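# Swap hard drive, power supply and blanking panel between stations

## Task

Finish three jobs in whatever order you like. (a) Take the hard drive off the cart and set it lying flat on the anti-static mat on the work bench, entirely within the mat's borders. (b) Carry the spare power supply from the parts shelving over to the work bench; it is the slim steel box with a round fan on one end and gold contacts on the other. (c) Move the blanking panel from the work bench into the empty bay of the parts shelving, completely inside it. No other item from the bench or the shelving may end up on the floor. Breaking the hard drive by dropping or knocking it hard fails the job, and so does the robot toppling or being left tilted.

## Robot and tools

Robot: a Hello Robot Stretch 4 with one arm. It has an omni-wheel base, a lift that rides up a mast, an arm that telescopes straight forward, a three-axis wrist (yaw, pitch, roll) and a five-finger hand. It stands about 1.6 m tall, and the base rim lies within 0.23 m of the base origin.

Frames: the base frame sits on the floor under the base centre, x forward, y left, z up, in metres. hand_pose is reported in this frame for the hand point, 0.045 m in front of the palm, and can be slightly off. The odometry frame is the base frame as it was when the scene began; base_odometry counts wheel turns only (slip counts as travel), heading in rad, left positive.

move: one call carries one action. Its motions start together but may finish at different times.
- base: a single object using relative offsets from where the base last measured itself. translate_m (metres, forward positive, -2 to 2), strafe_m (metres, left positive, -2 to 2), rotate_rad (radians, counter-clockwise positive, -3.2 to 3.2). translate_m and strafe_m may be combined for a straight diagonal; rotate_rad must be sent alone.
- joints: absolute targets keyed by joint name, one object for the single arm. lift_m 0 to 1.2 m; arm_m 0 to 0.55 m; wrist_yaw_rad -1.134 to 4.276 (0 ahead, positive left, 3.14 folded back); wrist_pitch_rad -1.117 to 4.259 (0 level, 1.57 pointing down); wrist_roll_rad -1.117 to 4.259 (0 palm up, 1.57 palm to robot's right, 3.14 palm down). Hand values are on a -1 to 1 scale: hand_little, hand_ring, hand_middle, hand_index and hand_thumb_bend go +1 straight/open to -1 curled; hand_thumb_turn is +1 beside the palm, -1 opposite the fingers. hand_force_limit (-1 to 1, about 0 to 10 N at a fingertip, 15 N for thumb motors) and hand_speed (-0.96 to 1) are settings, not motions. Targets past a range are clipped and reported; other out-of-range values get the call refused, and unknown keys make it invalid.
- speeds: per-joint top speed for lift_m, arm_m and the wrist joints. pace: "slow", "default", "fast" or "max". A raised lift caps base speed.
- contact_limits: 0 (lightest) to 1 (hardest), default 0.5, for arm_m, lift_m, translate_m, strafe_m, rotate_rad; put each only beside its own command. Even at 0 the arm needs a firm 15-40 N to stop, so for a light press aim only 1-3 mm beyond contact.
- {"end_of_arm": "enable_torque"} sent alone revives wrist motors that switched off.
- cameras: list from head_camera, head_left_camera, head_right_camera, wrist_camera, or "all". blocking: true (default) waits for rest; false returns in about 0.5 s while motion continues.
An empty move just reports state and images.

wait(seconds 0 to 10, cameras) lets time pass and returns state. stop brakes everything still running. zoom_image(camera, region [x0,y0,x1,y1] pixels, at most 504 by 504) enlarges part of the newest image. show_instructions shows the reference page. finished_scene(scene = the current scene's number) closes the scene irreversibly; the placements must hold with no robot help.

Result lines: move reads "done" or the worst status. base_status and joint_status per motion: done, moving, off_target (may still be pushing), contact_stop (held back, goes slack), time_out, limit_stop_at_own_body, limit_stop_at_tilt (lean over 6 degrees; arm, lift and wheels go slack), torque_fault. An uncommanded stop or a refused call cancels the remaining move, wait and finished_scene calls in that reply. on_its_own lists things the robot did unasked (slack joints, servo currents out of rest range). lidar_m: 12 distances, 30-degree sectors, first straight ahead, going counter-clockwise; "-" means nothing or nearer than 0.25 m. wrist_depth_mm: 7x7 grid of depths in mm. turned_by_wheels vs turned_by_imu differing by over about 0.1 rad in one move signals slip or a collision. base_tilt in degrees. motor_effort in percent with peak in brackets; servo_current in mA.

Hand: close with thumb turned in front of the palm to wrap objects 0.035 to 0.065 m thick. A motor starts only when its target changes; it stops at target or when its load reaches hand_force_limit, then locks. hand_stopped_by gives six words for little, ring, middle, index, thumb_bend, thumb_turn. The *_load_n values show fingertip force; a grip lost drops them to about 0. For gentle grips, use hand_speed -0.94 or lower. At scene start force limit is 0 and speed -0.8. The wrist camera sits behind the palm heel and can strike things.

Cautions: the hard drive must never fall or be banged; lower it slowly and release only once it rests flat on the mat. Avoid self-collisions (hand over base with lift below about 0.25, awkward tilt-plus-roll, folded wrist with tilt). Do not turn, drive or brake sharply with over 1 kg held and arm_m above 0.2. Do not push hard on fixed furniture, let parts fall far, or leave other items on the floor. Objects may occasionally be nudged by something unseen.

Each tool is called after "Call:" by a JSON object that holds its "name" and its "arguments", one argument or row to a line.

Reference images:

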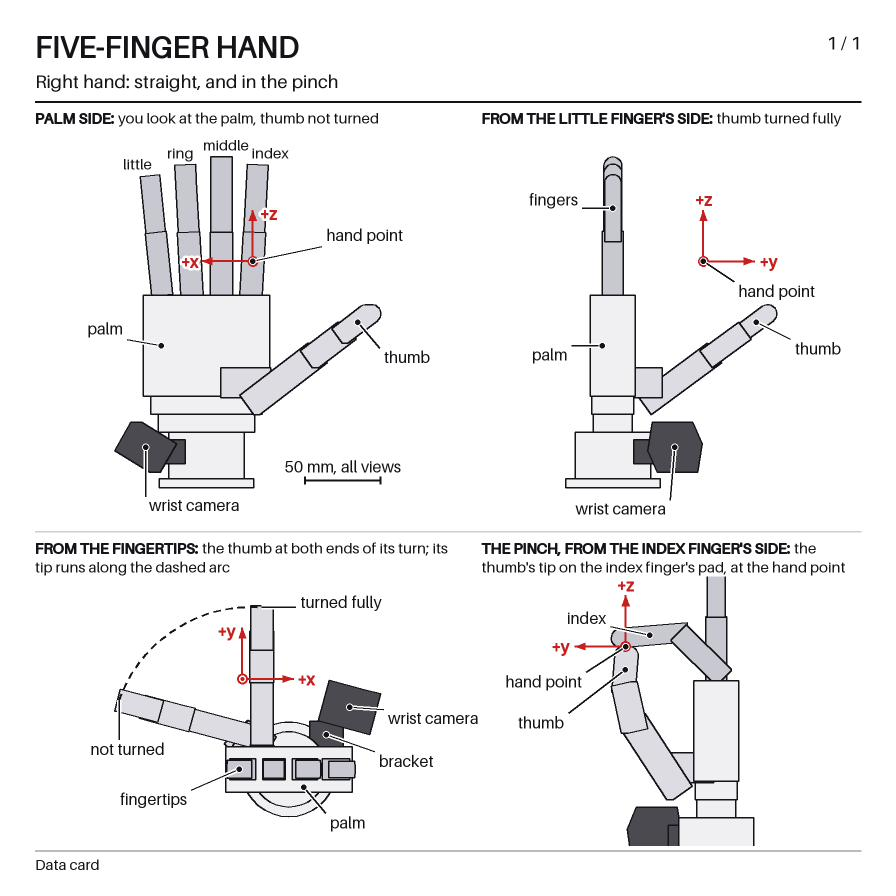

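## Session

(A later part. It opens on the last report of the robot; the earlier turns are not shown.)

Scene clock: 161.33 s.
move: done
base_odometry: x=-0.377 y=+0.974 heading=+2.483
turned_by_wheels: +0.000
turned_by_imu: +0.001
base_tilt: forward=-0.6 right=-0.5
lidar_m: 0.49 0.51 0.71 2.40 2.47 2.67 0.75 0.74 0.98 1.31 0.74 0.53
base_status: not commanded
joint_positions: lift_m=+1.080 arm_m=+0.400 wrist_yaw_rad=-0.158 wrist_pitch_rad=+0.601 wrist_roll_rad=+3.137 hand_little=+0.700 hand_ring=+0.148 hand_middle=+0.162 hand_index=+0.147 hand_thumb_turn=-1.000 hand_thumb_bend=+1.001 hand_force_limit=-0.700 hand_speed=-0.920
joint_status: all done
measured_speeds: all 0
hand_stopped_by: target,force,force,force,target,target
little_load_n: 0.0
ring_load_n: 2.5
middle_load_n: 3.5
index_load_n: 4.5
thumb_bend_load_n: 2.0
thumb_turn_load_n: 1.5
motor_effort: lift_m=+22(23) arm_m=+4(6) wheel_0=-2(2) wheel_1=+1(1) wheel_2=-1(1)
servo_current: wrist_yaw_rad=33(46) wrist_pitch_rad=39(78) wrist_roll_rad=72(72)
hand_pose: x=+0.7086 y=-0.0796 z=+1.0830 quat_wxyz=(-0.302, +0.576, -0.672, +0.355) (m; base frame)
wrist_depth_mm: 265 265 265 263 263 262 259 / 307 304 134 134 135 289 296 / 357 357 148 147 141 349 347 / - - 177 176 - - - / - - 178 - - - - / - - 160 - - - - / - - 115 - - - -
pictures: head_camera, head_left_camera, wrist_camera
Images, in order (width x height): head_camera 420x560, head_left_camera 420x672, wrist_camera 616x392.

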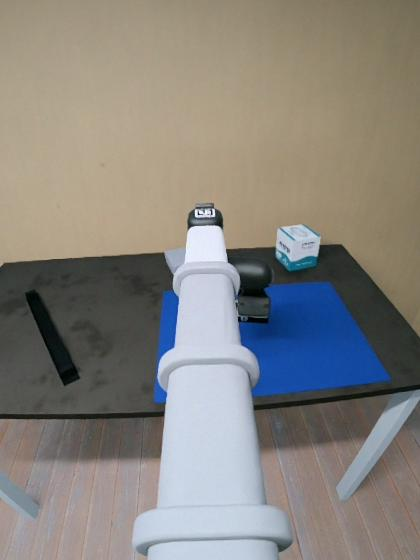

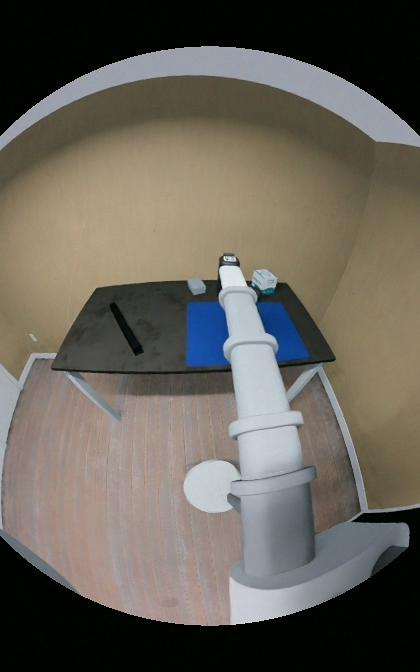

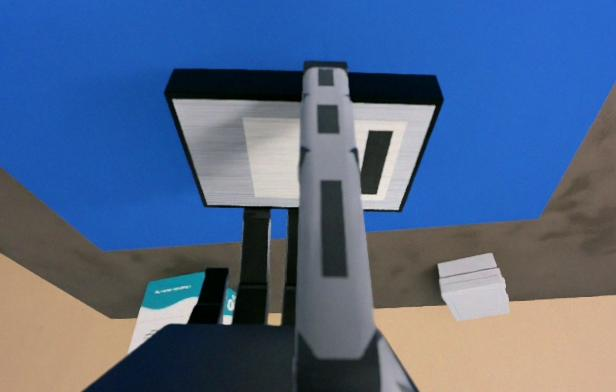

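Call:
{"name": "move", "arguments": {
  "joints": {"arm_m": 0.44},
  "pace": "slow"
}}

Call:
{"name": "move", "arguments": {
  "joints": {"lift_m": 0.956},
  "pace": "slow",
  "cameras": ["head_camera", "wrist_camera"]
}}

Scene clock: 174.87 s.
move: done
base_odometry: x=-0.377 y=+0.974 heading=+2.483
turned_by_wheels: +0.000
turned_by_imu: +0.001
base_tilt: forward=-0.6 right=-0.5
lidar_m: 0.49 0.52 0.69 2.41 2.47 2.69 0.74 0.76 0.98 1.32 0.74 0.52
base_status: not commanded
joint_positions: lift_m=+1.080 arm_m=+0.440 wrist_yaw_rad=-0.158 wrist_pitch_rad=+0.601 wrist_roll_rad=+3.137 hand_little=+0.700 hand_ring=+0.148 hand_middle=+0.162 hand_index=+0.147 hand_thumb_turn=-1.000 hand_thumb_bend=+1.001 hand_force_limit=-0.700 hand_speed=-0.920
joint_status: all done
measured_speeds: all 0
hand_stopped_by: target,force,force,force,target,target
little_load_n: 0.0
ring_load_n: 2.5
middle_load_n: 4.0
index_load_n: 4.5
thumb_bend_load_n: 2.0
thumb_turn_load_n: 1.5
motor_effort: lift_m=+22(23) arm_m=+4(8) wheel_0=-2(2) wheel_1=+1(1) wheel_2=-1(1)
servo_current: wrist_yaw_rad=33(46) wrist_pitch_rad=46(78) wrist_roll_rad=39(65)
hand_pose: x=+0.7485 y=-0.0796 z=+1.0830 quat_wxyz=(-0.302, +0.576, -0.672, +0.355) (m; base frame)
wrist_depth_mm: 265 266 265 264 260 260 259 / 304 304 134 134 135 297 296 / 357 355 148 147 141 349 347 / - - 177 176 - - - / - - 178 - - - - / - - 160 - - - - / - - 116 - - - -
pictures: none

Scene clock: 176.73 s.
move: done
base_odometry: x=-0.377 y=+0.974 heading=+2.483
turned_by_wheels: +0.000
turned_by_imu: +0.001
base_tilt: forward=-0.6 right=-0.5
lidar_m: 0.49 0.52 0.68 2.40 2.49 2.71 0.74 0.74 0.97 1.31 0.76 0.54
base_status: not commanded
joint_positions: lift_m=+0.956 arm_m=+0.440 wrist_yaw_rad=-0.158 wrist_pitch_rad=+0.601 wrist_roll_rad=+3.137 hand_little=+0.700 hand_ring=+0.148 hand_middle=+0.162 hand_index=+0.147 hand_thumb_turn=-1.000 hand_thumb_bend=+1.001 hand_force_limit=-0.700 hand_speed=-0.920
joint_status: all done
measured_speeds: all 0
hand_stopped_by: target,force,force,force,target,target
little_load_n: 0.0
ring_load_n: 2.5
middle_load_n: 3.5
index_load_n: 4.5
thumb_bend_load_n: 2.0
thumb_turn_load_n: 1.5
motor_effort: lift_m=+17(23) arm_m=+4(4) wheel_0=-2(2) wheel_1=+1(1) wheel_2=-1(1)
servo_current: wrist_yaw_rad=33(52) wrist_pitch_rad=52(72) wrist_roll_rad=46(78)
hand_pose: x=+0.7485 y=-0.0796 z=+0.9594 quat_wxyz=(-0.302, +0.576, -0.672, +0.355) (m; base frame)
wrist_depth_mm: - 137 137 133 140 135 - / 158 158 134 134 135 154 158 / 185 184 148 147 141 181 185 / 223 221 183 177 217 215 214 / 282 278 263 - - 270 268 / 355 351 169 - - 334 332 / - - 116 - - - -
pictures: head_camera, wrist_camera
Images, in order (width x height): head_camera 420x560, wrist_camera 616x392.

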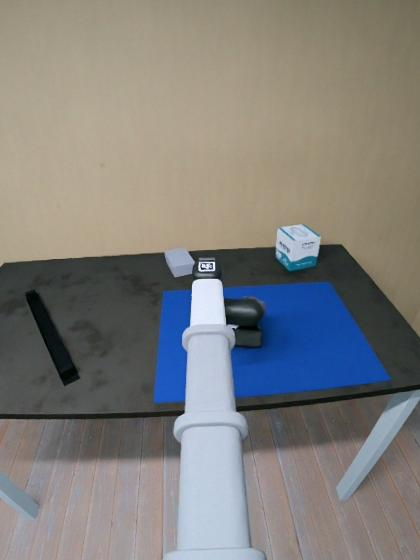

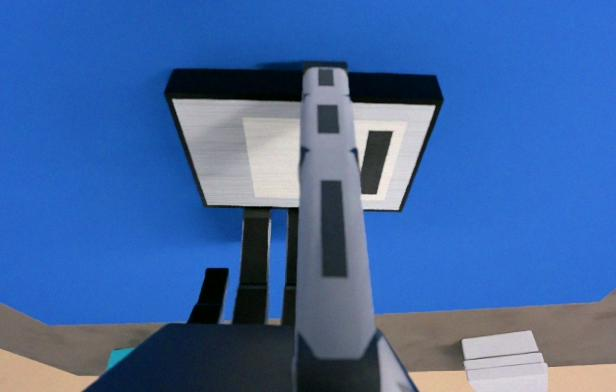

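Call:
{"name": "move", "arguments": {
  "joints": {"lift_m": 0.948},
  "speeds": {"lift_m": 0.03},
  "contact_limits": {"lift_m": 0.1}
}}

Call:
{"name": "move", "arguments": {
  "joints": {"lift_m": 0.945},
  "speeds": {"lift_m": 0.02},
  "contact_limits": {"lift_m": 0.1},
  "cameras": ["wrist_camera"]
}}

Call:
{"name": "move", "arguments": {
  "joints": {"lift_m": 0.943},
  "speeds": {"lift_m": 0.02},
  "contact_limits": {"lift_m": 0.1},
  "cameras": ["wrist_camera"]
}}

Call:
{"name": "zoom_image", "arguments": {
  "camera": "wrist_camera",
  "region": [150, 0, 450, 220]
}}

Scene clock: 182.63 s.
move: done
base_odometry: x=-0.377 y=+0.974 heading=+2.483
turned_by_wheels: +0.000
turned_by_imu: +0.001
base_tilt: forward=-0.6 right=-0.5
lidar_m: 0.50 0.52 0.68 2.39 2.48 2.68 0.73 0.74 0.97 1.31 0.74 0.51
base_status: not commanded
joint_positions: lift_m=+0.948 arm_m=+0.440 wrist_yaw_rad=-0.158 wrist_pitch_rad=+0.601 wrist_roll_rad=+3.137 hand_little=+0.700 hand_ring=+0.148 hand_middle=+0.162 hand_index=+0.147 hand_thumb_turn=-1.000 hand_thumb_bend=+1.001 hand_force_limit=-0.700 hand_speed=-0.920
joint_status: all done
measured_speeds: all 0
hand_stopped_by: target,force,force,force,target,target
little_load_n: 0.0
ring_load_n: 2.5
middle_load_n: 4.0
index_load_n: 4.5
thumb_bend_load_n: 2.0
thumb_turn_load_n: 1.5
motor_effort: lift_m=+18(20) arm_m=+4(4) wheel_0=-2(2) wheel_1=+1(1) wheel_2=-1(1)
servo_current: wrist_yaw_rad=39(52) wrist_pitch_rad=52(65) wrist_roll_rad=46(65)
contact_limits: lift_m 0.1
hand_pose: x=+0.7485 y=-0.0796 z=+0.9513 quat_wxyz=(-0.302, +0.576, -0.672, +0.355) (m; base frame)
wrist_depth_mm: 132 129 129 128 131 130 - / 148 144 134 134 135 145 148 / 174 173 148 147 141 169 174 / 220 210 178 177 204 202 202 / 265 262 246 - - 253 265 / 338 349 169 - - 315 314 / - - 116 - - - -
pictures: none

Scene clock: 183.13 s.
move: done
base_odometry: x=-0.377 y=+0.974 heading=+2.483
turned_by_wheels: +0.000
turned_by_imu: +0.000
base_tilt: forward=-0.5 right=-0.5
lidar_m: 0.50 0.52 0.71 2.41 2.48 2.70 0.73 0.75 0.99 1.31 0.74 0.53
base_status: not commanded
joint_positions: lift_m=+0.945 arm_m=+0.440 wrist_yaw_rad=-0.158 wrist_pitch_rad=+0.601 wrist_roll_rad=+3.137 hand_little=+0.700 hand_ring=+0.148 hand_middle=+0.162 hand_index=+0.147 hand_thumb_turn=-1.000 hand_thumb_bend=+1.001 hand_force_limit=-0.700 hand_speed=-0.920
joint_status: all done
measured_speeds: all 0
hand_stopped_by: target,force,force,force,target,target
little_load_n: 0.0
ring_load_n: 2.5
middle_load_n: 3.5
index_load_n: 4.5
thumb_bend_load_n: 2.0
thumb_turn_load_n: 2.0
motor_effort: lift_m=+17(19) arm_m=+4(4) wheel_0=-2(2) wheel_1=+1(1) wheel_2=-1(1)
servo_current: wrist_yaw_rad=39(46) wrist_pitch_rad=72(72) wrist_roll_rad=46(65)
contact_limits: lift_m 0.1
hand_pose: x=+0.7485 y=-0.0796 z=+0.9484 quat_wxyz=(-0.302, +0.576, -0.672, +0.355) (m; base frame)
wrist_depth_mm: 130 127 126 123 128 127 - / 146 141 135 134 135 139 146 / 170 169 148 147 146 165 171 / 215 213 177 177 200 199 198 / 259 258 242 - - 248 247 / 351 345 168 - - 309 307 / - - 116 - - - -
pictures: wrist_camera
Images, in order (width x height): wrist_camera 616x392.

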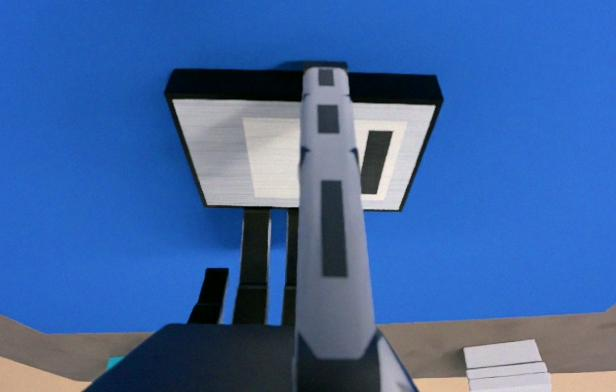

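Scene clock: 183.57 s.
move: done
base_odometry: x=-0.377 y=+0.974 heading=+2.483
turned_by_wheels: +0.000
turned_by_imu: +0.000
base_tilt: forward=-0.6 right=-0.5
lidar_m: 0.49 0.49 0.71 2.41 2.47 2.68 0.74 0.76 0.97 1.31 0.75 0.50
base_status: not commanded
joint_positions: lift_m=+0.943 arm_m=+0.440 wrist_yaw_rad=-0.158 wrist_pitch_rad=+0.601 wrist_roll_rad=+3.137 hand_little=+0.700 hand_ring=+0.148 hand_middle=+0.162 hand_index=+0.147 hand_thumb_turn=-1.000 hand_thumb_bend=+1.001 hand_force_limit=-0.700 hand_speed=-0.920
joint_status: all done
measured_speeds: all 0
hand_stopped_by: target,force,force,force,target,target
little_load_n: 0.0
ring_load_n: 2.5
middle_load_n: 3.0
index_load_n: 3.0
thumb_bend_load_n: 2.5
thumb_turn_load_n: 0.5
motor_effort: lift_m=+15(19) arm_m=+4(4) wheel_0=-1(2) wheel_1=+1(1) wheel_2=+0(1)
servo_current: wrist_yaw_rad=46(46) wrist_pitch_rad=72(78) wrist_roll_rad=46(85)
contact_limits: lift_m 0.1
hand_pose: x=+0.7485 y=-0.0796 z=+0.9466 quat_wxyz=(-0.302, +0.576, -0.672, +0.355) (m; base frame)
wrist_depth_mm: 130 127 126 122 128 127 - / 145 141 134 134 135 139 146 / 171 170 148 147 141 166 171 / 214 212 177 177 200 198 198 / 259 257 242 183 - 249 249 / 351 343 169 - - 310 310 / - - 116 - - - -
pictures: wrist_camera
Images, in order (width x height): wrist_camera 616x392.

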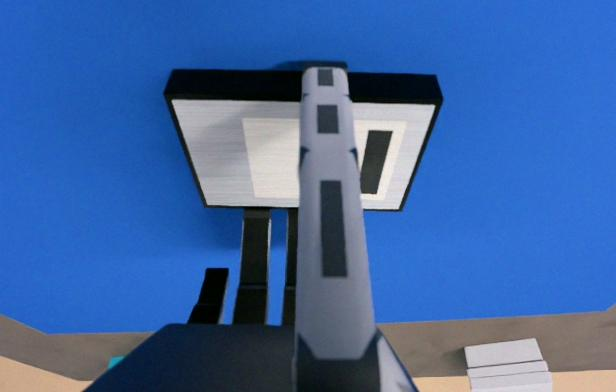

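Scaled by 1.680.

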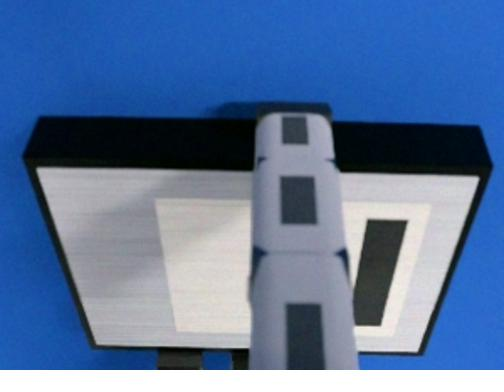

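Call:
{"name": "move", "arguments": {
  "joints": {"hand_ring": 0.5}
}}

Call:
{"name": "move", "arguments": {
  "joints": {"hand_index": 0.45, "hand_middle": 0.45},
  "cameras": ["wrist_camera"]
}}

Call:
{"name": "move", "arguments": {
  "joints": {"hand_index": 0.95, "hand_middle": 0.95, "hand_ring": 0.95, "hand_little": 0.95, "hand_speed": -0.5}
}}

Call:
{"name": "move", "arguments": {
  "joints": {"arm_m": 0.428},
  "pace": "slow"
}}

Call:
{"name": "move", "arguments": {
  "joints": {"lift_m": 1.1},
  "pace": "slow",
  "cameras": ["wrist_camera", "head_camera"]
}}

Scene clock: 190.50 s.
move: done
base_odometry: x=-0.377 y=+0.974 heading=+2.483
turned_by_wheels: +0.000
turned_by_imu: +0.002
base_tilt: forward=-0.6 right=-0.4
lidar_m: 0.50 0.53 0.68 2.40 2.47 2.71 0.76 0.75 0.97 1.31 0.76 0.55
base_status: not commanded
joint_positions: lift_m=+0.943 arm_m=+0.440 wrist_yaw_rad=-0.158 wrist_pitch_rad=+0.601 wrist_roll_rad=+3.137 hand_little=+0.700 hand_ring=+0.500 hand_middle=+0.162 hand_index=+0.147 hand_thumb_turn=-1.000 hand_thumb_bend=+1.001 hand_force_limit=-0.700 hand_speed=-0.920
joint_status: all done
measured_speeds: all 0
hand_stopped_by: target,target,force,force,target,target
little_load_n: 0.0
ring_load_n: 0.0
middle_load_n: 4.0
index_load_n: 3.5
thumb_bend_load_n: 2.0
thumb_turn_load_n: -2.0
motor_effort: lift_m=+15(15) arm_m=+4(4) wheel_0=-1(1) wheel_1=+0(1) wheel_2=-1(1)
servo_current: wrist_yaw_rad=46(52) wrist_pitch_rad=52(78) wrist_roll_rad=59(78)
contact_limits: lift_m 0.1
hand_pose: x=+0.7485 y=-0.0796 z=+0.9466 quat_wxyz=(-0.302, +0.576, -0.672, +0.355) (m; base frame)
wrist_depth_mm: 129 126 126 123 128 128 - / 145 141 134 133 135 142 146 / 169 169 147 147 146 166 172 / 213 204 185 176 192 200 199 / 257 257 240 201 - 249 248 / 347 343 178 - - 312 314 / - - 116 - - - -
pictures: none

Scene clock: 192.33 s.
move: done
base_odometry: x=-0.377 y=+0.974 heading=+2.483
turned_by_wheels: +0.000
turned_by_imu: +0.001
base_tilt: forward=-0.5 right=-0.4
lidar_m: 0.49 0.54 0.71 2.39 2.49 2.69 0.74 0.75 0.97 1.32 0.74 0.53
base_status: not commanded
joint_positions: lift_m=+0.943 arm_m=+0.440 wrist_yaw_rad=-0.158 wrist_pitch_rad=+0.601 wrist_roll_rad=+3.137 hand_little=+0.700 hand_ring=+0.500 hand_middle=+0.450 hand_index=+0.450 hand_thumb_turn=-1.000 hand_thumb_bend=+1.000 hand_force_limit=-0.700 hand_speed=-0.920
joint_status: all done
measured_speeds: all 0
hand_stopped_by: target,target,target,target,target,target
little_load_n: 0.0
ring_load_n: 0.0
middle_load_n: 0.0
index_load_n: 0.0
thumb_bend_load_n: 0.5
thumb_turn_load_n: 0.0
motor_effort: lift_m=+17(17) arm_m=+4(4) wheel_0=-1(1) wheel_1=+1(1) wheel_2=-1(1)
servo_current: wrist_yaw_rad=46(52) wrist_pitch_rad=59(72) wrist_roll_rad=59(78)
contact_limits: lift_m 0.1
hand_pose: x=+0.7486 y=-0.0796 z=+0.9465 quat_wxyz=(-0.302, +0.576, -0.672, +0.355) (m; base frame)
wrist_depth_mm: 128 125 124 124 124 126 - / 143 143 135 132 134 141 145 / 168 167 145 140 139 164 169 / 202 201 181 173 190 197 197 / 253 252 239 204 - 246 245 / 342 338 178 - - 309 310 / - - 115 - - - -
pictures: wrist_camera
Images, in order (width x height): wrist_camera 616x392.

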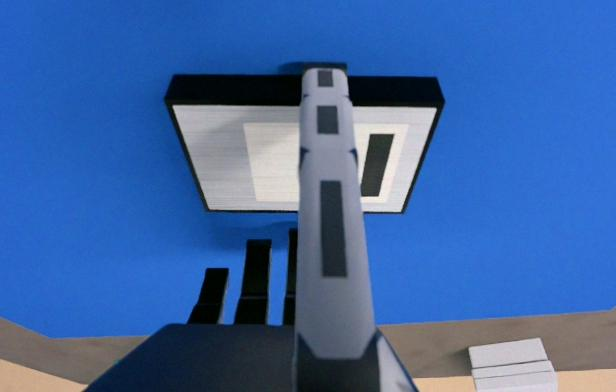

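Scene clock: 193.17 s.
move: done
base_odometry: x=-0.377 y=+0.974 heading=+2.483
turned_by_wheels: +0.000
turned_by_imu: +0.000
base_tilt: forward=-0.7 right=-0.5
lidar_m: 0.50 0.52 0.68 2.39 2.49 2.70 0.74 0.76 0.97 1.32 0.75 0.53
base_status: not commanded
joint_positions: lift_m=+0.943 arm_m=+0.440 wrist_yaw_rad=-0.158 wrist_pitch_rad=+0.601 wrist_roll_rad=+3.137 hand_little=+0.950 hand_ring=+0.950 hand_middle=+0.950 hand_index=+0.950 hand_thumb_turn=-1.000 hand_thumb_bend=+1.000 hand_force_limit=-0.700 hand_speed=-0.500
joint_status: all done
measured_speeds: all 0
hand_stopped_by: target,target,target,target,target,target
little_load_n: 0.0
ring_load_n: 0.0
middle_load_n: 0.0
index_load_n: -0.5
thumb_bend_load_n: 0.0
thumb_turn_load_n: 0.5
motor_effort: lift_m=+16(17) arm_m=+4(4) wheel_0=-1(1) wheel_1=+1(1) wheel_2=-1(1)
servo_current: wrist_yaw_rad=52(52) wrist_pitch_rad=52(78) wrist_roll_rad=46(72)
contact_limits: lift_m 0.1
hand_pose: x=+0.7486 y=-0.0796 z=+0.9465 quat_wxyz=(-0.302, +0.576, -0.672, +0.355) (m; base frame)
wrist_depth_mm: 128 124 125 124 124 126 - / 143 143 135 132 134 141 145 / 167 167 146 140 139 165 169 / 203 201 182 174 190 198 197 / 253 252 251 249 - 246 247 / 342 336 206 212 - 307 307 / - - 116 - - - -
pictures: none

Scene clock: 194.13 s.
move: done
base_odometry: x=-0.377 y=+0.974 heading=+2.483
turned_by_wheels: +0.000
turned_by_imu: +0.000
base_tilt: forward=-0.6 right=-0.4
lidar_m: 0.50 0.52 0.69 2.41 2.48 2.69 0.75 0.75 0.98 1.32 0.74 0.53
base_status: not commanded
joint_positions: lift_m=+0.943 arm_m=+0.428 wrist_yaw_rad=-0.158 wrist_pitch_rad=+0.601 wrist_roll_rad=+3.137 hand_little=+0.950 hand_ring=+0.950 hand_middle=+0.950 hand_index=+0.950 hand_thumb_turn=-1.000 hand_thumb_bend=+1.000 hand_force_limit=-0.700 hand_speed=-0.500
joint_status: all done
measured_speeds: all 0
hand_stopped_by: target,target,target,target,target,target
little_load_n: 0.0
ring_load_n: 0.0
middle_load_n: 0.0
index_load_n: 0.0
thumb_bend_load_n: 0.0
thumb_turn_load_n: 0.0
motor_effort: lift_m=+17(17) arm_m=-4(7) wheel_0=-1(1) wheel_1=+0(1) wheel_2=-1(1)
servo_current: wrist_yaw_rad=33(46) wrist_pitch_rad=65(78) wrist_roll_rad=65(85)
contact_limits: lift_m 0.1
hand_pose: x=+0.7367 y=-0.0796 z=+0.9465 quat_wxyz=(-0.302, +0.576, -0.672, +0.355) (m; base frame)
wrist_depth_mm: 128 124 125 124 124 126 - / 143 143 142 138 142 141 145 / 167 167 145 142 144 164 170 / 202 202 181 174 183 198 197 / 254 254 251 249 - 247 247 / 343 338 206 212 - 310 307 / - - 115 - - - -
pictures: none

Scene clock: 196.20 s.
move: done
base_odometry: x=-0.377 y=+0.974 heading=+2.483
turned_by_wheels: +0.000
turned_by_imu: +0.001
base_tilt: forward=-0.6 right=-0.5
lidar_m: 0.49 0.51 0.69 2.40 2.49 2.68 0.74 0.74 0.97 1.31 0.74 0.53
base_status: not commanded
joint_positions: lift_m=+1.100 arm_m=+0.428 wrist_yaw_rad=-0.158 wrist_pitch_rad=+0.601 wrist_roll_rad=+3.137 hand_little=+0.950 hand_ring=+0.950 hand_middle=+0.950 hand_index=+0.950 hand_thumb_turn=-1.000 hand_thumb_bend=+1.000 hand_force_limit=-0.700 hand_speed=-0.500
joint_status: all done
measured_speeds: all 0
hand_stopped_by: target,target,target,target,target,target
little_load_n: 0.0
ring_load_n: 0.0
middle_load_n: 0.0
index_load_n: 0.0
thumb_bend_load_n: 0.0
thumb_turn_load_n: 0.5
motor_effort: lift_m=+22(27) arm_m=-4(4) wheel_0=-1(1) wheel_1=+1(1) wheel_2=-1(1)
servo_current: wrist_yaw_rad=39(52) wrist_pitch_rad=46(78) wrist_roll_rad=33(65)
hand_pose: x=+0.7366 y=-0.0796 z=+1.1030 quat_wxyz=(-0.302, +0.576, -0.672, +0.355) (m; base frame)
wrist_depth_mm: 286 286 279 270 283 283 281 / 329 329 329 319 325 324 324 / 373 373 373 368 368 368 362 / - - - - - - - / - - - - - - - / - - 186 - - - - / - - 116 - - - -
pictures: head_camera, wrist_camera
Images, in order (width x height): head_camera 420x560, wrist_camera 616x392.

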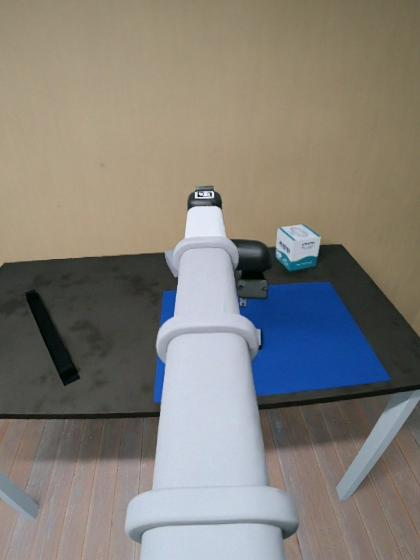

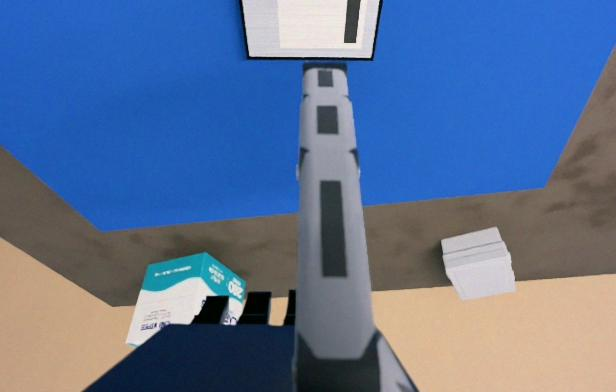

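Call:
{"name": "move", "arguments": {
  "joints": {"arm_m": 0.1, "wrist_pitch_rad": 0.9, "lift_m": 1.15}
}}

Call:
{"name": "move", "arguments": {
  "base": {"strafe_m": 0.62, "translate_m": 0.09},
  "joints": {"wrist_yaw_rad": 0, "wrist_roll_rad": 0, "wrist_pitch_rad": 1.3, "hand_thumb_turn": 1, "lift_m": 1.19}
}}

Call:
{"name": "move", "arguments": {
  "joints": {"arm_m": 0.42, "wrist_pitch_rad": 1.57},
  "cameras": ["head_camera", "wrist_camera"]
}}

Scene clock: 220.67 s.
move: done
base_odometry: x=-0.377 y=+0.974 heading=+2.483
turned_by_wheels: +0.000
turned_by_imu: +0.002
base_tilt: forward=-0.6 right=-0.6
lidar_m: 0.50 0.52 0.72 2.38 2.47 2.71 0.75 0.76 0.98 1.31 0.75 0.53
base_status: not commanded
joint_positions: lift_m=+1.150 arm_m=+0.100 wrist_yaw_rad=-0.158 wrist_pitch_rad=+0.899 wrist_roll_rad=+3.137 hand_little=+0.950 hand_ring=+0.950 hand_middle=+0.950 hand_index=+0.950 hand_thumb_turn=-1.000 hand_thumb_bend=+1.000 hand_force_limit=-0.700 hand_speed=-0.500
joint_status: all done
measured_speeds: all 0
hand_stopped_by: target,target,target,target,target,target
little_load_n: 0.0
ring_load_n: 0.0
middle_load_n: 0.0
index_load_n: 0.0
thumb_bend_load_n: 0.0
thumb_turn_load_n: 0.0
motor_effort: lift_m=+22(28) arm_m=-4(8) wheel_0=-1(1) wheel_1=+1(1) wheel_2=-1(1)
servo_current: wrist_yaw_rad=39(59) wrist_pitch_rad=46(104) wrist_roll_rad=52(65)
hand_pose: x=+0.3514 y=-0.0704 z=+1.1171 quat_wxyz=(-0.213, +0.614, -0.717, +0.251) (m; base frame)
wrist_depth_mm: 1160 1160 1160 1160 1138 1182 1182 / 1255 1255 1281 1255 1229 1281 1281 / 1430 1397 1397 1397 - 1366 1430 / - 1576 1537 1537 - - - / - - - - - - - / - - 171 - - - - / - - 115 - - - -
pictures: none

Scene clock: 224.17 s.
move: done
base_odometry: x=-0.827 y=+0.539 heading=+2.483
turned_by_wheels: +0.000
turned_by_imu: +0.002
base_tilt: forward=-0.7 right=-0.5
lidar_m: 0.38 0.39 1.57 1.79 1.86 2.26 3.75 1.12 1.16 1.92 0.57 0.40
base_status: done
joint_positions: lift_m=+1.190 arm_m=+0.100 wrist_yaw_rad=-0.002 wrist_pitch_rad=+1.298 wrist_roll_rad=+0.003 hand_little=+0.950 hand_ring=+0.950 hand_middle=+0.950 hand_index=+0.950 hand_thumb_turn=+1.000 hand_thumb_bend=+1.000 hand_force_limit=-0.700 hand_speed=-0.500
joint_status: all done
measured_speeds: all 0
hand_stopped_by: target,target,target,target,target,target
little_load_n: 0.0
ring_load_n: 0.0
middle_load_n: 0.0
index_load_n: 0.0
thumb_bend_load_n: 0.0
thumb_turn_load_n: 0.0
motor_effort: lift_m=+21(27) arm_m=-4(4) wheel_0=+1(10) wheel_1=-1(9) wheel_2=-1(6)
servo_current: wrist_yaw_rad=46(72) wrist_pitch_rad=46(91) wrist_roll_rad=59(124)
hand_pose: x=+0.3882 y=-0.1187 z=+1.1710 quat_wxyz=(+0.096, +0.702, +0.699, +0.096) (m; base frame)
wrist_depth_mm: - - - 504 - - - / - - - 484 473 - - / - - - - 449 - - / - - - - - - - / - - - 1336 1336 1308 - / 1255 1281 206 207 1308 - - / 1205 1229 116 - - - -
pictures: none

Scene clock: 226.23 s.
move: done
base_odometry: x=-0.827 y=+0.539 heading=+2.483
turned_by_wheels: +0.000
turned_by_imu: +0.001
base_tilt: forward=-0.6 right=-0.5
lidar_m: 0.38 0.40 1.57 1.79 1.85 2.25 3.75 1.14 1.14 1.93 0.58 0.41
base_status: not commanded
joint_positions: lift_m=+1.190 arm_m=+0.420 wrist_yaw_rad=-0.002 wrist_pitch_rad=+1.568 wrist_roll_rad=+0.003 hand_little=+0.950 hand_ring=+0.950 hand_middle=+0.950 hand_index=+0.950 hand_thumb_turn=+1.000 hand_thumb_bend=+1.000 hand_force_limit=-0.700 hand_speed=-0.500
joint_status: all done
measured_speeds: all 0
hand_stopped_by: target,target,target,target,target,target
little_load_n: 0.0
ring_load_n: 0.0
middle_load_n: 0.0
index_load_n: 0.0
thumb_bend_load_n: 0.0
thumb_turn_load_n: 0.0
motor_effort: lift_m=+21(21) arm_m=+4(7) wheel_0=+1(1) wheel_1=+0(1) wheel_2=-1(2)
servo_current: wrist_yaw_rad=39(52) wrist_pitch_rad=39(111) wrist_roll_rad=26(91)
hand_pose: x=+0.6515 y=-0.1185 z=+1.1468 quat_wxyz=(+0.001, +0.709, +0.705, +0.001) (m; base frame)
wrist_depth_mm: - - 399 - - - - / - - 397 397 - - - / - - - 392 - - - / - - - 389 392 - - / - - - - 389 - - / - - 171 187 387 - - / - - 116 - - - -
pictures: head_camera, wrist_camera
Images, in order (width x height): head_camera 420x560, wrist_camera 616x392.

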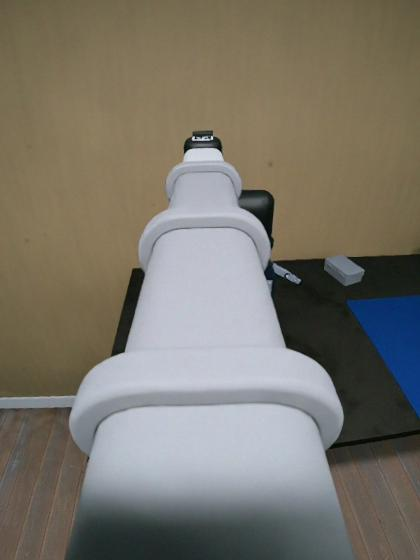

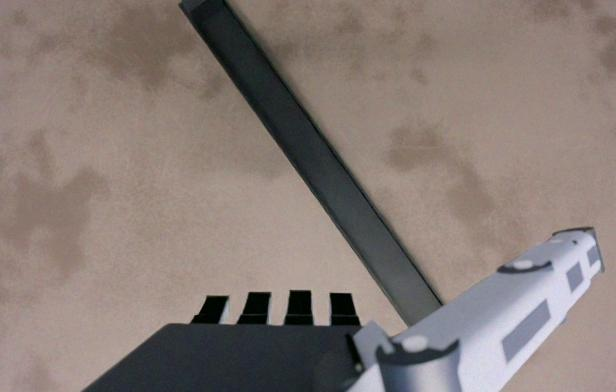

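Call:
{"name": "zoom_image", "arguments": {
  "camera": "wrist_camera",
  "region": [150, 0, 480, 330]
}}

Call:
{"name": "move", "arguments": {
  "joints": {"arm_m": 0.47},
  "cameras": ["wrist_camera"]
}}

Call:
{"name": "zoom_image", "arguments": {
  "camera": "wrist_camera",
  "region": [150, 0, 480, 330]
}}

Scaled by 1.527.

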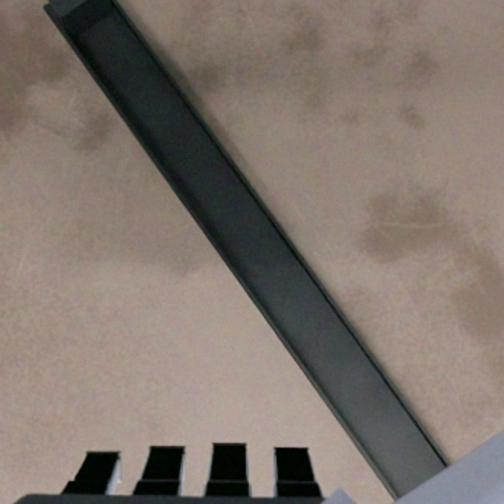

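Scene clock: 235.30 s.
move: done
base_odometry: x=-0.827 y=+0.539 heading=+2.483
turned_by_wheels: +0.000
turned_by_imu: +0.001
base_tilt: forward=-0.6 right=-0.5
lidar_m: 0.39 0.39 1.56 1.79 1.87 2.24 3.75 1.14 1.16 1.93 0.58 0.41
base_status: not commanded
joint_positions: lift_m=+1.190 arm_m=+0.470 wrist_yaw_rad=-0.002 wrist_pitch_rad=+1.568 wrist_roll_rad=+0.003 hand_little=+0.950 hand_ring=+0.950 hand_middle=+0.950 hand_index=+0.950 hand_thumb_turn=+1.000 hand_thumb_bend=+1.000 hand_force_limit=-0.700 hand_speed=-0.500
joint_status: all done
measured_speeds: all 0
hand_stopped_by: target,target,target,target,target,target
little_load_n: 0.0
ring_load_n: 0.0
middle_load_n: 0.0
index_load_n: 0.0
thumb_bend_load_n: 0.0
thumb_turn_load_n: 0.0
motor_effort: lift_m=+21(21) arm_m=+4(6) wheel_0=+1(1) wheel_1=+0(0) wheel_2=-2(2)
servo_current: wrist_yaw_rad=33(46) wrist_pitch_rad=33(72) wrist_roll_rad=39(72)
hand_pose: x=+0.7014 y=-0.1185 z=+1.1468 quat_wxyz=(+0.001, +0.709, +0.705, +0.001) (m; base frame)
wrist_depth_mm: - - 366 - - - - / - - 394 - - - - / - - 392 392 - - - / - - - 392 - - - / - - - 389 387 - - / - - 170 188 387 - - / - - 116 - - - -
pictures: wrist_camera
Images, in order (width x height): wrist_camera 616x392.

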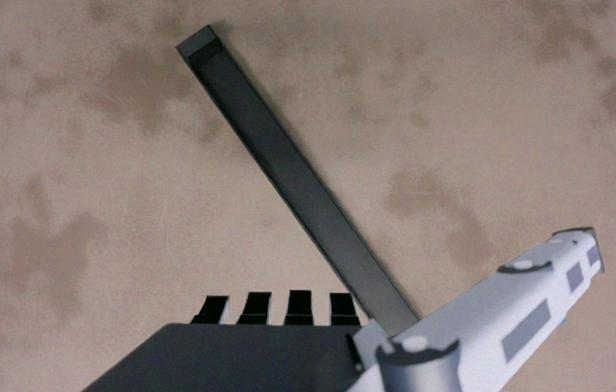

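Scaled by 1.527.

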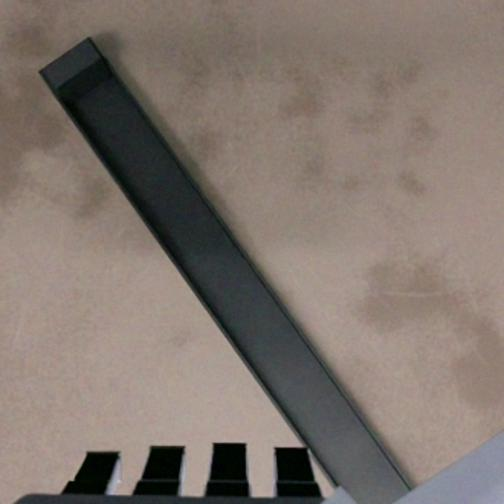

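Call:
{"name": "move", "arguments": {
  "base": {"translate_m": 0.05, "strafe_m": 0.004},
  "joints": {"arm_m": 0.3, "wrist_yaw_rad": -0.956, "wrist_pitch_rad": 0.733, "wrist_roll_rad": 3.14, "hand_thumb_turn": -1, "hand_index": 0.06, "hand_middle": 0.06, "hand_ring": 0.1, "hand_little": 0.1}
}}

Call:
{"name": "move", "arguments": {
  "joints": {"arm_m": 0.459, "lift_m": 1.0},
  "pace": "slow",
  "cameras": ["head_camera", "wrist_camera"]
}}

Call:
{"name": "zoom_image", "arguments": {
  "camera": "wrist_camera",
  "region": [150, 0, 450, 220]
}}

Scene clock: 255.93 s.
move: done
base_odometry: x=-0.869 y=+0.566 heading=+2.483
turned_by_wheels: +0.000
turned_by_imu: +0.002
base_tilt: forward=-0.6 right=-0.5
lidar_m: 0.33 0.36 1.50 1.79 1.85 2.28 3.79 1.17 1.24 1.92 0.49 0.35
base_status: done
joint_positions: lift_m=+1.190 arm_m=+0.300 wrist_yaw_rad=-0.954 wrist_pitch_rad=+0.742 wrist_roll_rad=+3.137 hand_little=+0.100 hand_ring=+0.100 hand_middle=+0.060 hand_index=+0.060 hand_thumb_turn=-1.000 hand_thumb_bend=+1.000 hand_force_limit=-0.700 hand_speed=-0.500
joint_status: all done
measured_speeds: all 0
hand_stopped_by: target,target,target,target,target,target
little_load_n: 0.0
ring_load_n: 0.0
middle_load_n: 0.0
index_load_n: 0.0
thumb_bend_load_n: 0.0
thumb_turn_load_n: 0.0
motor_effort: lift_m=+21(21) arm_m=-4(7) wheel_0=-1(8) wheel_1=+0(7) wheel_2=+0(9)
servo_current: wrist_yaw_rad=39(98) wrist_pitch_rad=65(169) wrist_roll_rad=39(130)
hand_pose: x=+0.4953 y=-0.1328 z=+1.1740 quat_wxyz=(-0.121, +0.280, -0.872, +0.384) (m; base frame)
wrist_depth_mm: 1281 1255 - - - - - / 1430 1397 394 399 394 397 399 / 1576 1537 - - - - - / 1808 - - - - - - / - - 173 - - - - / - - 160 - - - - / - - 116 - - - -
pictures: none

Scene clock: 258.80 s.
move: done
base_odometry: x=-0.869 y=+0.566 heading=+2.483
turned_by_wheels: +0.000
turned_by_imu: +0.001
base_tilt: forward=-0.5 right=-0.6
lidar_m: 0.33 0.35 1.48 1.78 1.87 2.28 3.64 1.17 1.22 1.93 0.50 0.36
base_status: not commanded
joint_positions: lift_m=+1.000 arm_m=+0.459 wrist_yaw_rad=-0.954 wrist_pitch_rad=+0.742 wrist_roll_rad=+3.137 hand_little=+0.100 hand_ring=+0.100 hand_middle=+0.060 hand_index=+0.060 hand_thumb_turn=-1.000 hand_thumb_bend=+1.000 hand_force_limit=-0.700 hand_speed=-0.500
joint_status: all done
measured_speeds: all 0
hand_stopped_by: target,target,target,target,target,target
little_load_n: 0.0
ring_load_n: 0.0
middle_load_n: 0.0
index_load_n: 0.0
thumb_bend_load_n: 0.0
thumb_turn_load_n: 0.0
motor_effort: lift_m=+17(24) arm_m=+4(6) wheel_0=-1(1) wheel_1=+0(0) wheel_2=+0(0)
servo_current: wrist_yaw_rad=46(59) wrist_pitch_rad=59(72) wrist_roll_rad=46(72)
hand_pose: x=+0.6543 y=-0.1328 z=+0.9843 quat_wxyz=(-0.121, +0.280, -0.872, +0.384) (m; base frame)
wrist_depth_mm: - - - - - - - / 192 191 191 191 189 191 186 / 208 207 206 205 204 203 201 / - - - - - - - / - - 173 - - - - / - - 158 - - - - / - - 115 - - - -
pictures: head_camera, wrist_camera
Images, in order (width x height): head_camera 420x560, wrist_camera 616x392.

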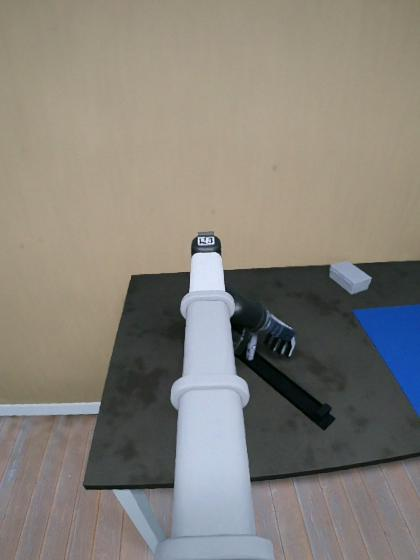

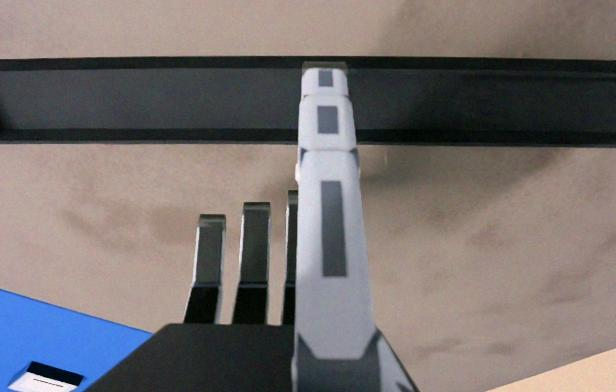

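Scaled by 1.680.

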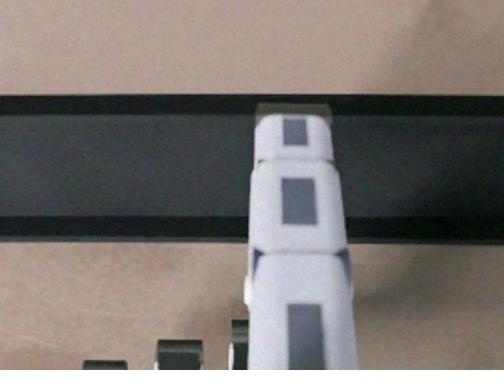

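Call:
{"name": "move", "arguments": {
  "base": {"strafe_m": 0.06},
  "joints": {"lift_m": 1.19},
  "cameras": ["wrist_camera"]
}}

Call:
{"name": "zoom_image", "arguments": {
  "camera": "wrist_camera",
  "region": [0, 0, 504, 200]
}}

Call:
{"name": "zoom_image", "arguments": {
  "camera": "wrist_camera",
  "region": [400, 0, 616, 200]
}}

Scene clock: 275.00 s.
move: done
base_odometry: x=-0.906 y=+0.519 heading=+2.483
turned_by_wheels: +0.000
turned_by_imu: +0.001
base_tilt: forward=-0.6 right=-0.5
lidar_m: 0.32 0.33 1.50 1.73 1.79 2.25 3.81 1.21 1.23 1.99 0.49 0.35
base_status: done
joint_positions: lift_m=+1.190 arm_m=+0.459 wrist_yaw_rad=-0.954 wrist_pitch_rad=+0.742 wrist_roll_rad=+3.137 hand_little=+0.100 hand_ring=+0.100 hand_middle=+0.060 hand_index=+0.060 hand_thumb_turn=-1.000 hand_thumb_bend=+1.000 hand_force_limit=-0.700 hand_speed=-0.500
joint_status: all done
measured_speeds: all 0
hand_stopped_by: target,target,target,target,target,target
little_load_n: 0.0
ring_load_n: 0.0
middle_load_n: 0.0
index_load_n: 0.0
thumb_bend_load_n: 0.0
thumb_turn_load_n: 0.0
motor_effort: lift_m=+22(30) arm_m=+4(4) wheel_0=-1(9) wheel_1=-1(8) wheel_2=+0(3)
servo_current: wrist_yaw_rad=39(52) wrist_pitch_rad=65(72) wrist_roll_rad=46(78)
hand_pose: x=+0.6543 y=-0.1329 z=+1.1739 quat_wxyz=(-0.121, +0.280, -0.871, +0.384) (m; base frame)
wrist_depth_mm: - 364 364 357 362 355 - / - - - 377 - 373 - / - - - - - - - / - - - - - - - / - - 173 - - - - / - - 158 - - - - / - - 116 - - - -
pictures: wrist_camera
Images, in order (width x height): wrist_camera 616x392.

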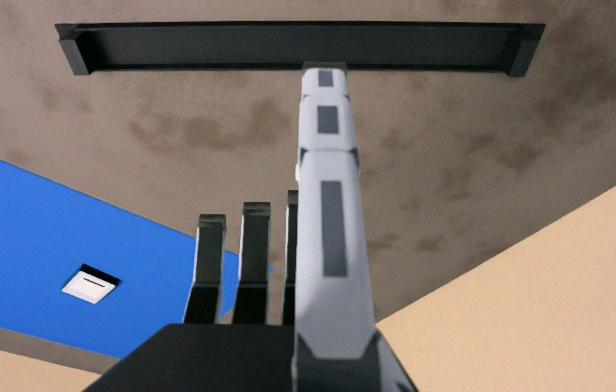

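Scaled by 1.000.

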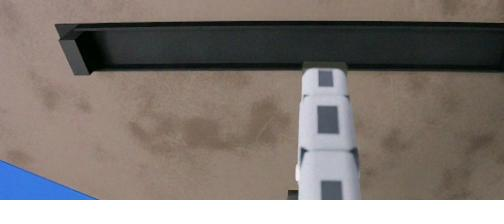

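Scaled by 2.333.

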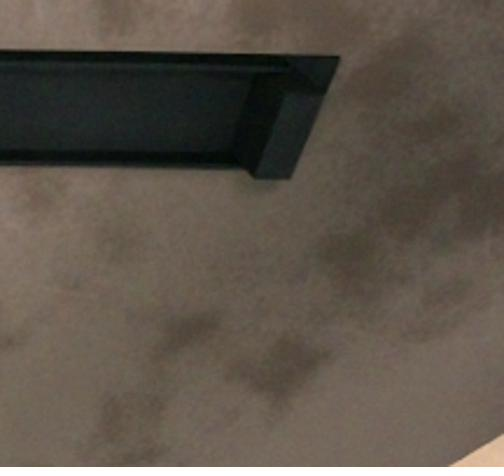

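Call:
{"name": "move", "arguments": {
  "base": {"strafe_m": -0.0546},
  "joints": {"arm_m": 0.4797, "lift_m": 0.985, "hand_speed": -0.9, "hand_force_limit": -0.5},
  "pace": "slow",
  "cameras": ["wrist_camera"]
}}

Call:
{"name": "zoom_image", "arguments": {
  "camera": "wrist_camera",
  "region": [150, 20, 450, 220]
}}

Scene clock: 290.40 s.
move: done
base_odometry: x=-0.873 y=+0.562 heading=+2.483
turned_by_wheels: +0.000
turned_by_imu: +0.002
base_tilt: forward=-0.6 right=-0.6
lidar_m: 0.32 0.35 1.48 1.77 1.86 2.28 3.63 1.17 1.22 1.93 0.50 0.35
base_status: done
joint_positions: lift_m=+0.985 arm_m=+0.480 wrist_yaw_rad=-0.954 wrist_pitch_rad=+0.742 wrist_roll_rad=+3.137 hand_little=+0.100 hand_ring=+0.100 hand_middle=+0.060 hand_index=+0.060 hand_thumb_turn=-1.000 hand_thumb_bend=+1.000 hand_force_limit=-0.500 hand_speed=-0.900
joint_status: all done
measured_speeds: all 0
hand_stopped_by: target,target,target,target,target,target
little_load_n: 0.0
ring_load_n: 0.0
middle_load_n: 0.0
index_load_n: 0.0
thumb_bend_load_n: 0.0
thumb_turn_load_n: 0.0
motor_effort: lift_m=+17(22) arm_m=+4(6) wheel_0=+2(9) wheel_1=-1(5) wheel_2=+0(5)
servo_current: wrist_yaw_rad=33(52) wrist_pitch_rad=39(72) wrist_roll_rad=65(85)
hand_pose: x=+0.6750 y=-0.1329 z=+0.9694 quat_wxyz=(-0.121, +0.280, -0.871, +0.384) (m; base frame)
wrist_depth_mm: - - - - - - - / 176 175 179 170 173 168 171 / 191 189 189 187 187 186 184 / - - - - - - - / - - 172 - - - - / 375 - 158 - - - - / - - 116 - - - -
pictures: wrist_camera
Images, in order (width x height): wrist_camera 616x392.

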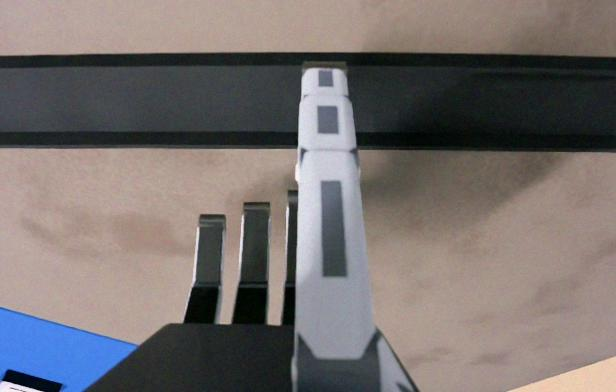

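Scaled by 1.680.

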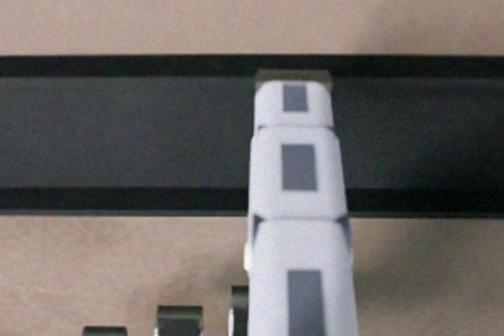

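Call:
{"name": "move", "arguments": {
  "joints": {"lift_m": 0.961, "hand_index": 0.0, "hand_middle": 0.0, "hand_ring": 0.02, "hand_little": 0.04},
  "speeds": {"lift_m": 0.04},
  "contact_limits": {"lift_m": 0.15}
}}

Call:
{"name": "move", "arguments": {
  "joints": {"lift_m": 0.957, "hand_index": -0.05, "hand_middle": -0.03, "hand_ring": -0.02},
  "speeds": {"lift_m": 0.02},
  "contact_limits": {"lift_m": 0.15},
  "cameras": ["wrist_camera"]
}}

Call:
{"name": "move", "arguments": {
  "joints": {"lift_m": 0.9545},
  "speeds": {"lift_m": 0.02},
  "contact_limits": {"lift_m": 0.15},
  "cameras": ["wrist_camera"]
}}

Call:
{"name": "zoom_image", "arguments": {
  "camera": "wrist_camera",
  "region": [150, 20, 450, 220]
}}

Scene clock: 299.30 s.
move: done
base_odometry: x=-0.873 y=+0.562 heading=+2.483
turned_by_wheels: +0.000
turned_by_imu: +0.001
base_tilt: forward=-0.6 right=-0.5
lidar_m: 0.32 0.35 1.50 1.77 1.85 2.27 3.61 1.19 1.22 1.94 0.52 0.35
base_status: not commanded
joint_positions: lift_m=+0.961 arm_m=+0.480 wrist_yaw_rad=-0.954 wrist_pitch_rad=+0.742 wrist_roll_rad=+3.137 hand_little=+0.040 hand_ring=+0.020 hand_middle=+0.000 hand_index=+0.000 hand_thumb_turn=-1.000 hand_thumb_bend=+1.000 hand_force_limit=-0.500 hand_speed=-0.900
joint_status: all done
measured_speeds: all 0
hand_stopped_by: target,target,target,target,target,target
little_load_n: 0.0
ring_load_n: 0.0
middle_load_n: 0.0
index_load_n: 0.0
thumb_bend_load_n: 0.0
thumb_turn_load_n: 0.0
motor_effort: lift_m=+17(21) arm_m=+4(4) wheel_0=+2(2) wheel_1=-2(2) wheel_2=+0(0)
servo_current: wrist_yaw_rad=33(52) wrist_pitch_rad=46(91) wrist_roll_rad=33(72)
contact_limits: lift_m 0.15
hand_pose: x=+0.6750 y=-0.1329 z=+0.9453 quat_wxyz=(-0.121, +0.280, -0.871, +0.384) (m; base frame)
wrist_depth_mm: - - - - - - - / 146 145 144 139 143 144 - / 170 170 169 168 167 166 165 / - - 170 - - - - / - - 170 - - - - / - - 158 - - - - / 373 - 116 - - - -
pictures: none

Scene clock: 299.97 s.
move: done
base_odometry: x=-0.873 y=+0.562 heading=+2.483
turned_by_wheels: +0.000
turned_by_imu: +0.000
base_tilt: forward=-0.6 right=-0.4
lidar_m: 0.32 0.36 1.50 1.78 1.84 2.27 3.62 1.18 1.24 1.94 0.50 0.35
base_status: not commanded
joint_positions: lift_m=+0.957 arm_m=+0.480 wrist_yaw_rad=-0.954 wrist_pitch_rad=+0.742 wrist_roll_rad=+3.137 hand_little=+0.040 hand_ring=-0.020 hand_middle=-0.030 hand_index=-0.050 hand_thumb_turn=-1.000 hand_thumb_bend=+1.000 hand_force_limit=-0.500 hand_speed=-0.900
joint_status: all done
measured_speeds: all 0
hand_stopped_by: target,target,target,target,target,target
little_load_n: 0.0
ring_load_n: 0.0
middle_load_n: 0.0
index_load_n: 0.0
thumb_bend_load_n: 0.0
thumb_turn_load_n: 0.0
motor_effort: lift_m=+17(20) arm_m=+4(4) wheel_0=+2(2) wheel_1=-2(2) wheel_2=+0(0)
servo_current: wrist_yaw_rad=39(39) wrist_pitch_rad=39(72) wrist_roll_rad=39(72)
contact_limits: lift_m 0.15
hand_pose: x=+0.6750 y=-0.1329 z=+0.9413 quat_wxyz=(-0.121, +0.280, -0.871, +0.384) (m; base frame)
wrist_depth_mm: - - - - - - - / 147 145 144 138 144 137 - / 166 165 164 163 161 161 160 / - 168 170 - - 165 - / - - 170 - - - - / - - 157 - - - - / 364 - 116 - - - -
pictures: wrist_camera
Images, in order (width x height): wrist_camera 616x392.

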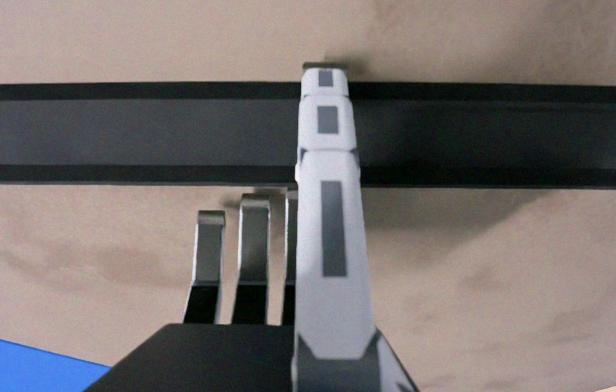

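Scene clock: 300.43 s.
move: done
base_odometry: x=-0.873 y=+0.562 heading=+2.483
turned_by_wheels: +0.000
turned_by_imu: +0.000
base_tilt: forward=-0.5 right=-0.5
lidar_m: 0.33 0.35 1.50 1.77 1.87 2.27 3.62 1.16 1.23 1.92 0.51 0.36
base_status: not commanded
joint_positions: lift_m=+0.955 arm_m=+0.480 wrist_yaw_rad=-0.954 wrist_pitch_rad=+0.741 wrist_roll_rad=+3.137 hand_little=+0.040 hand_ring=-0.020 hand_middle=-0.030 hand_index=-0.050 hand_thumb_turn=-1.000 hand_thumb_bend=+1.000 hand_force_limit=-0.500 hand_speed=-0.900
joint_status: all done
measured_speeds: all 0
hand_stopped_by: target,target,target,target,target,target
little_load_n: 0.0
ring_load_n: 0.0
middle_load_n: -1.0
index_load_n: 0.0
thumb_bend_load_n: 0.0
thumb_turn_load_n: 0.0
motor_effort: lift_m=+16(22) arm_m=+4(4) wheel_0=+2(2) wheel_1=-1(2) wheel_2=+0(0)
servo_current: wrist_yaw_rad=39(46) wrist_pitch_rad=52(59) wrist_roll_rad=59(59)
contact_limits: lift_m 0.15
hand_pose: x=+0.6750 y=-0.1329 z=+0.9389 quat_wxyz=(-0.121, +0.280, -0.871, +0.384) (m; base frame)
wrist_depth_mm: - - - - - - - / 136 138 144 135 137 - - / 162 158 161 160 159 159 158 / - 170 169 - - 164 - / - - 171 - - - - / - - 157 - - - - / 359 - 116 - - - -
pictures: wrist_camera
Images, in order (width x height): wrist_camera 616x392.

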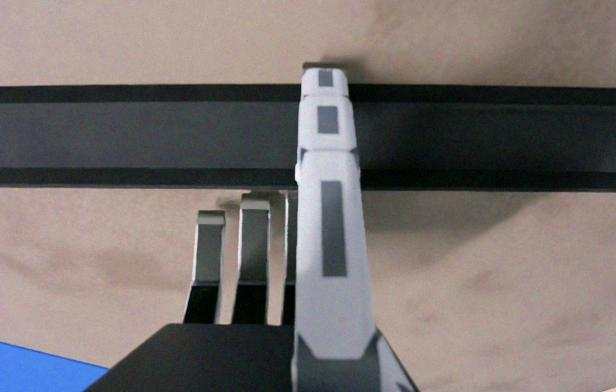

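Scaled by 1.680.

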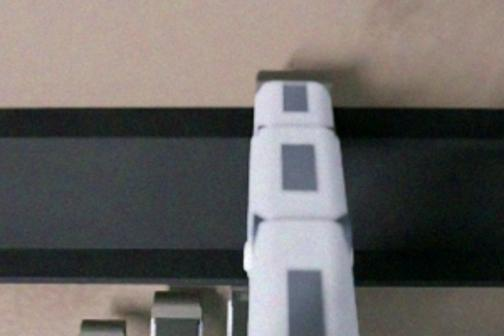

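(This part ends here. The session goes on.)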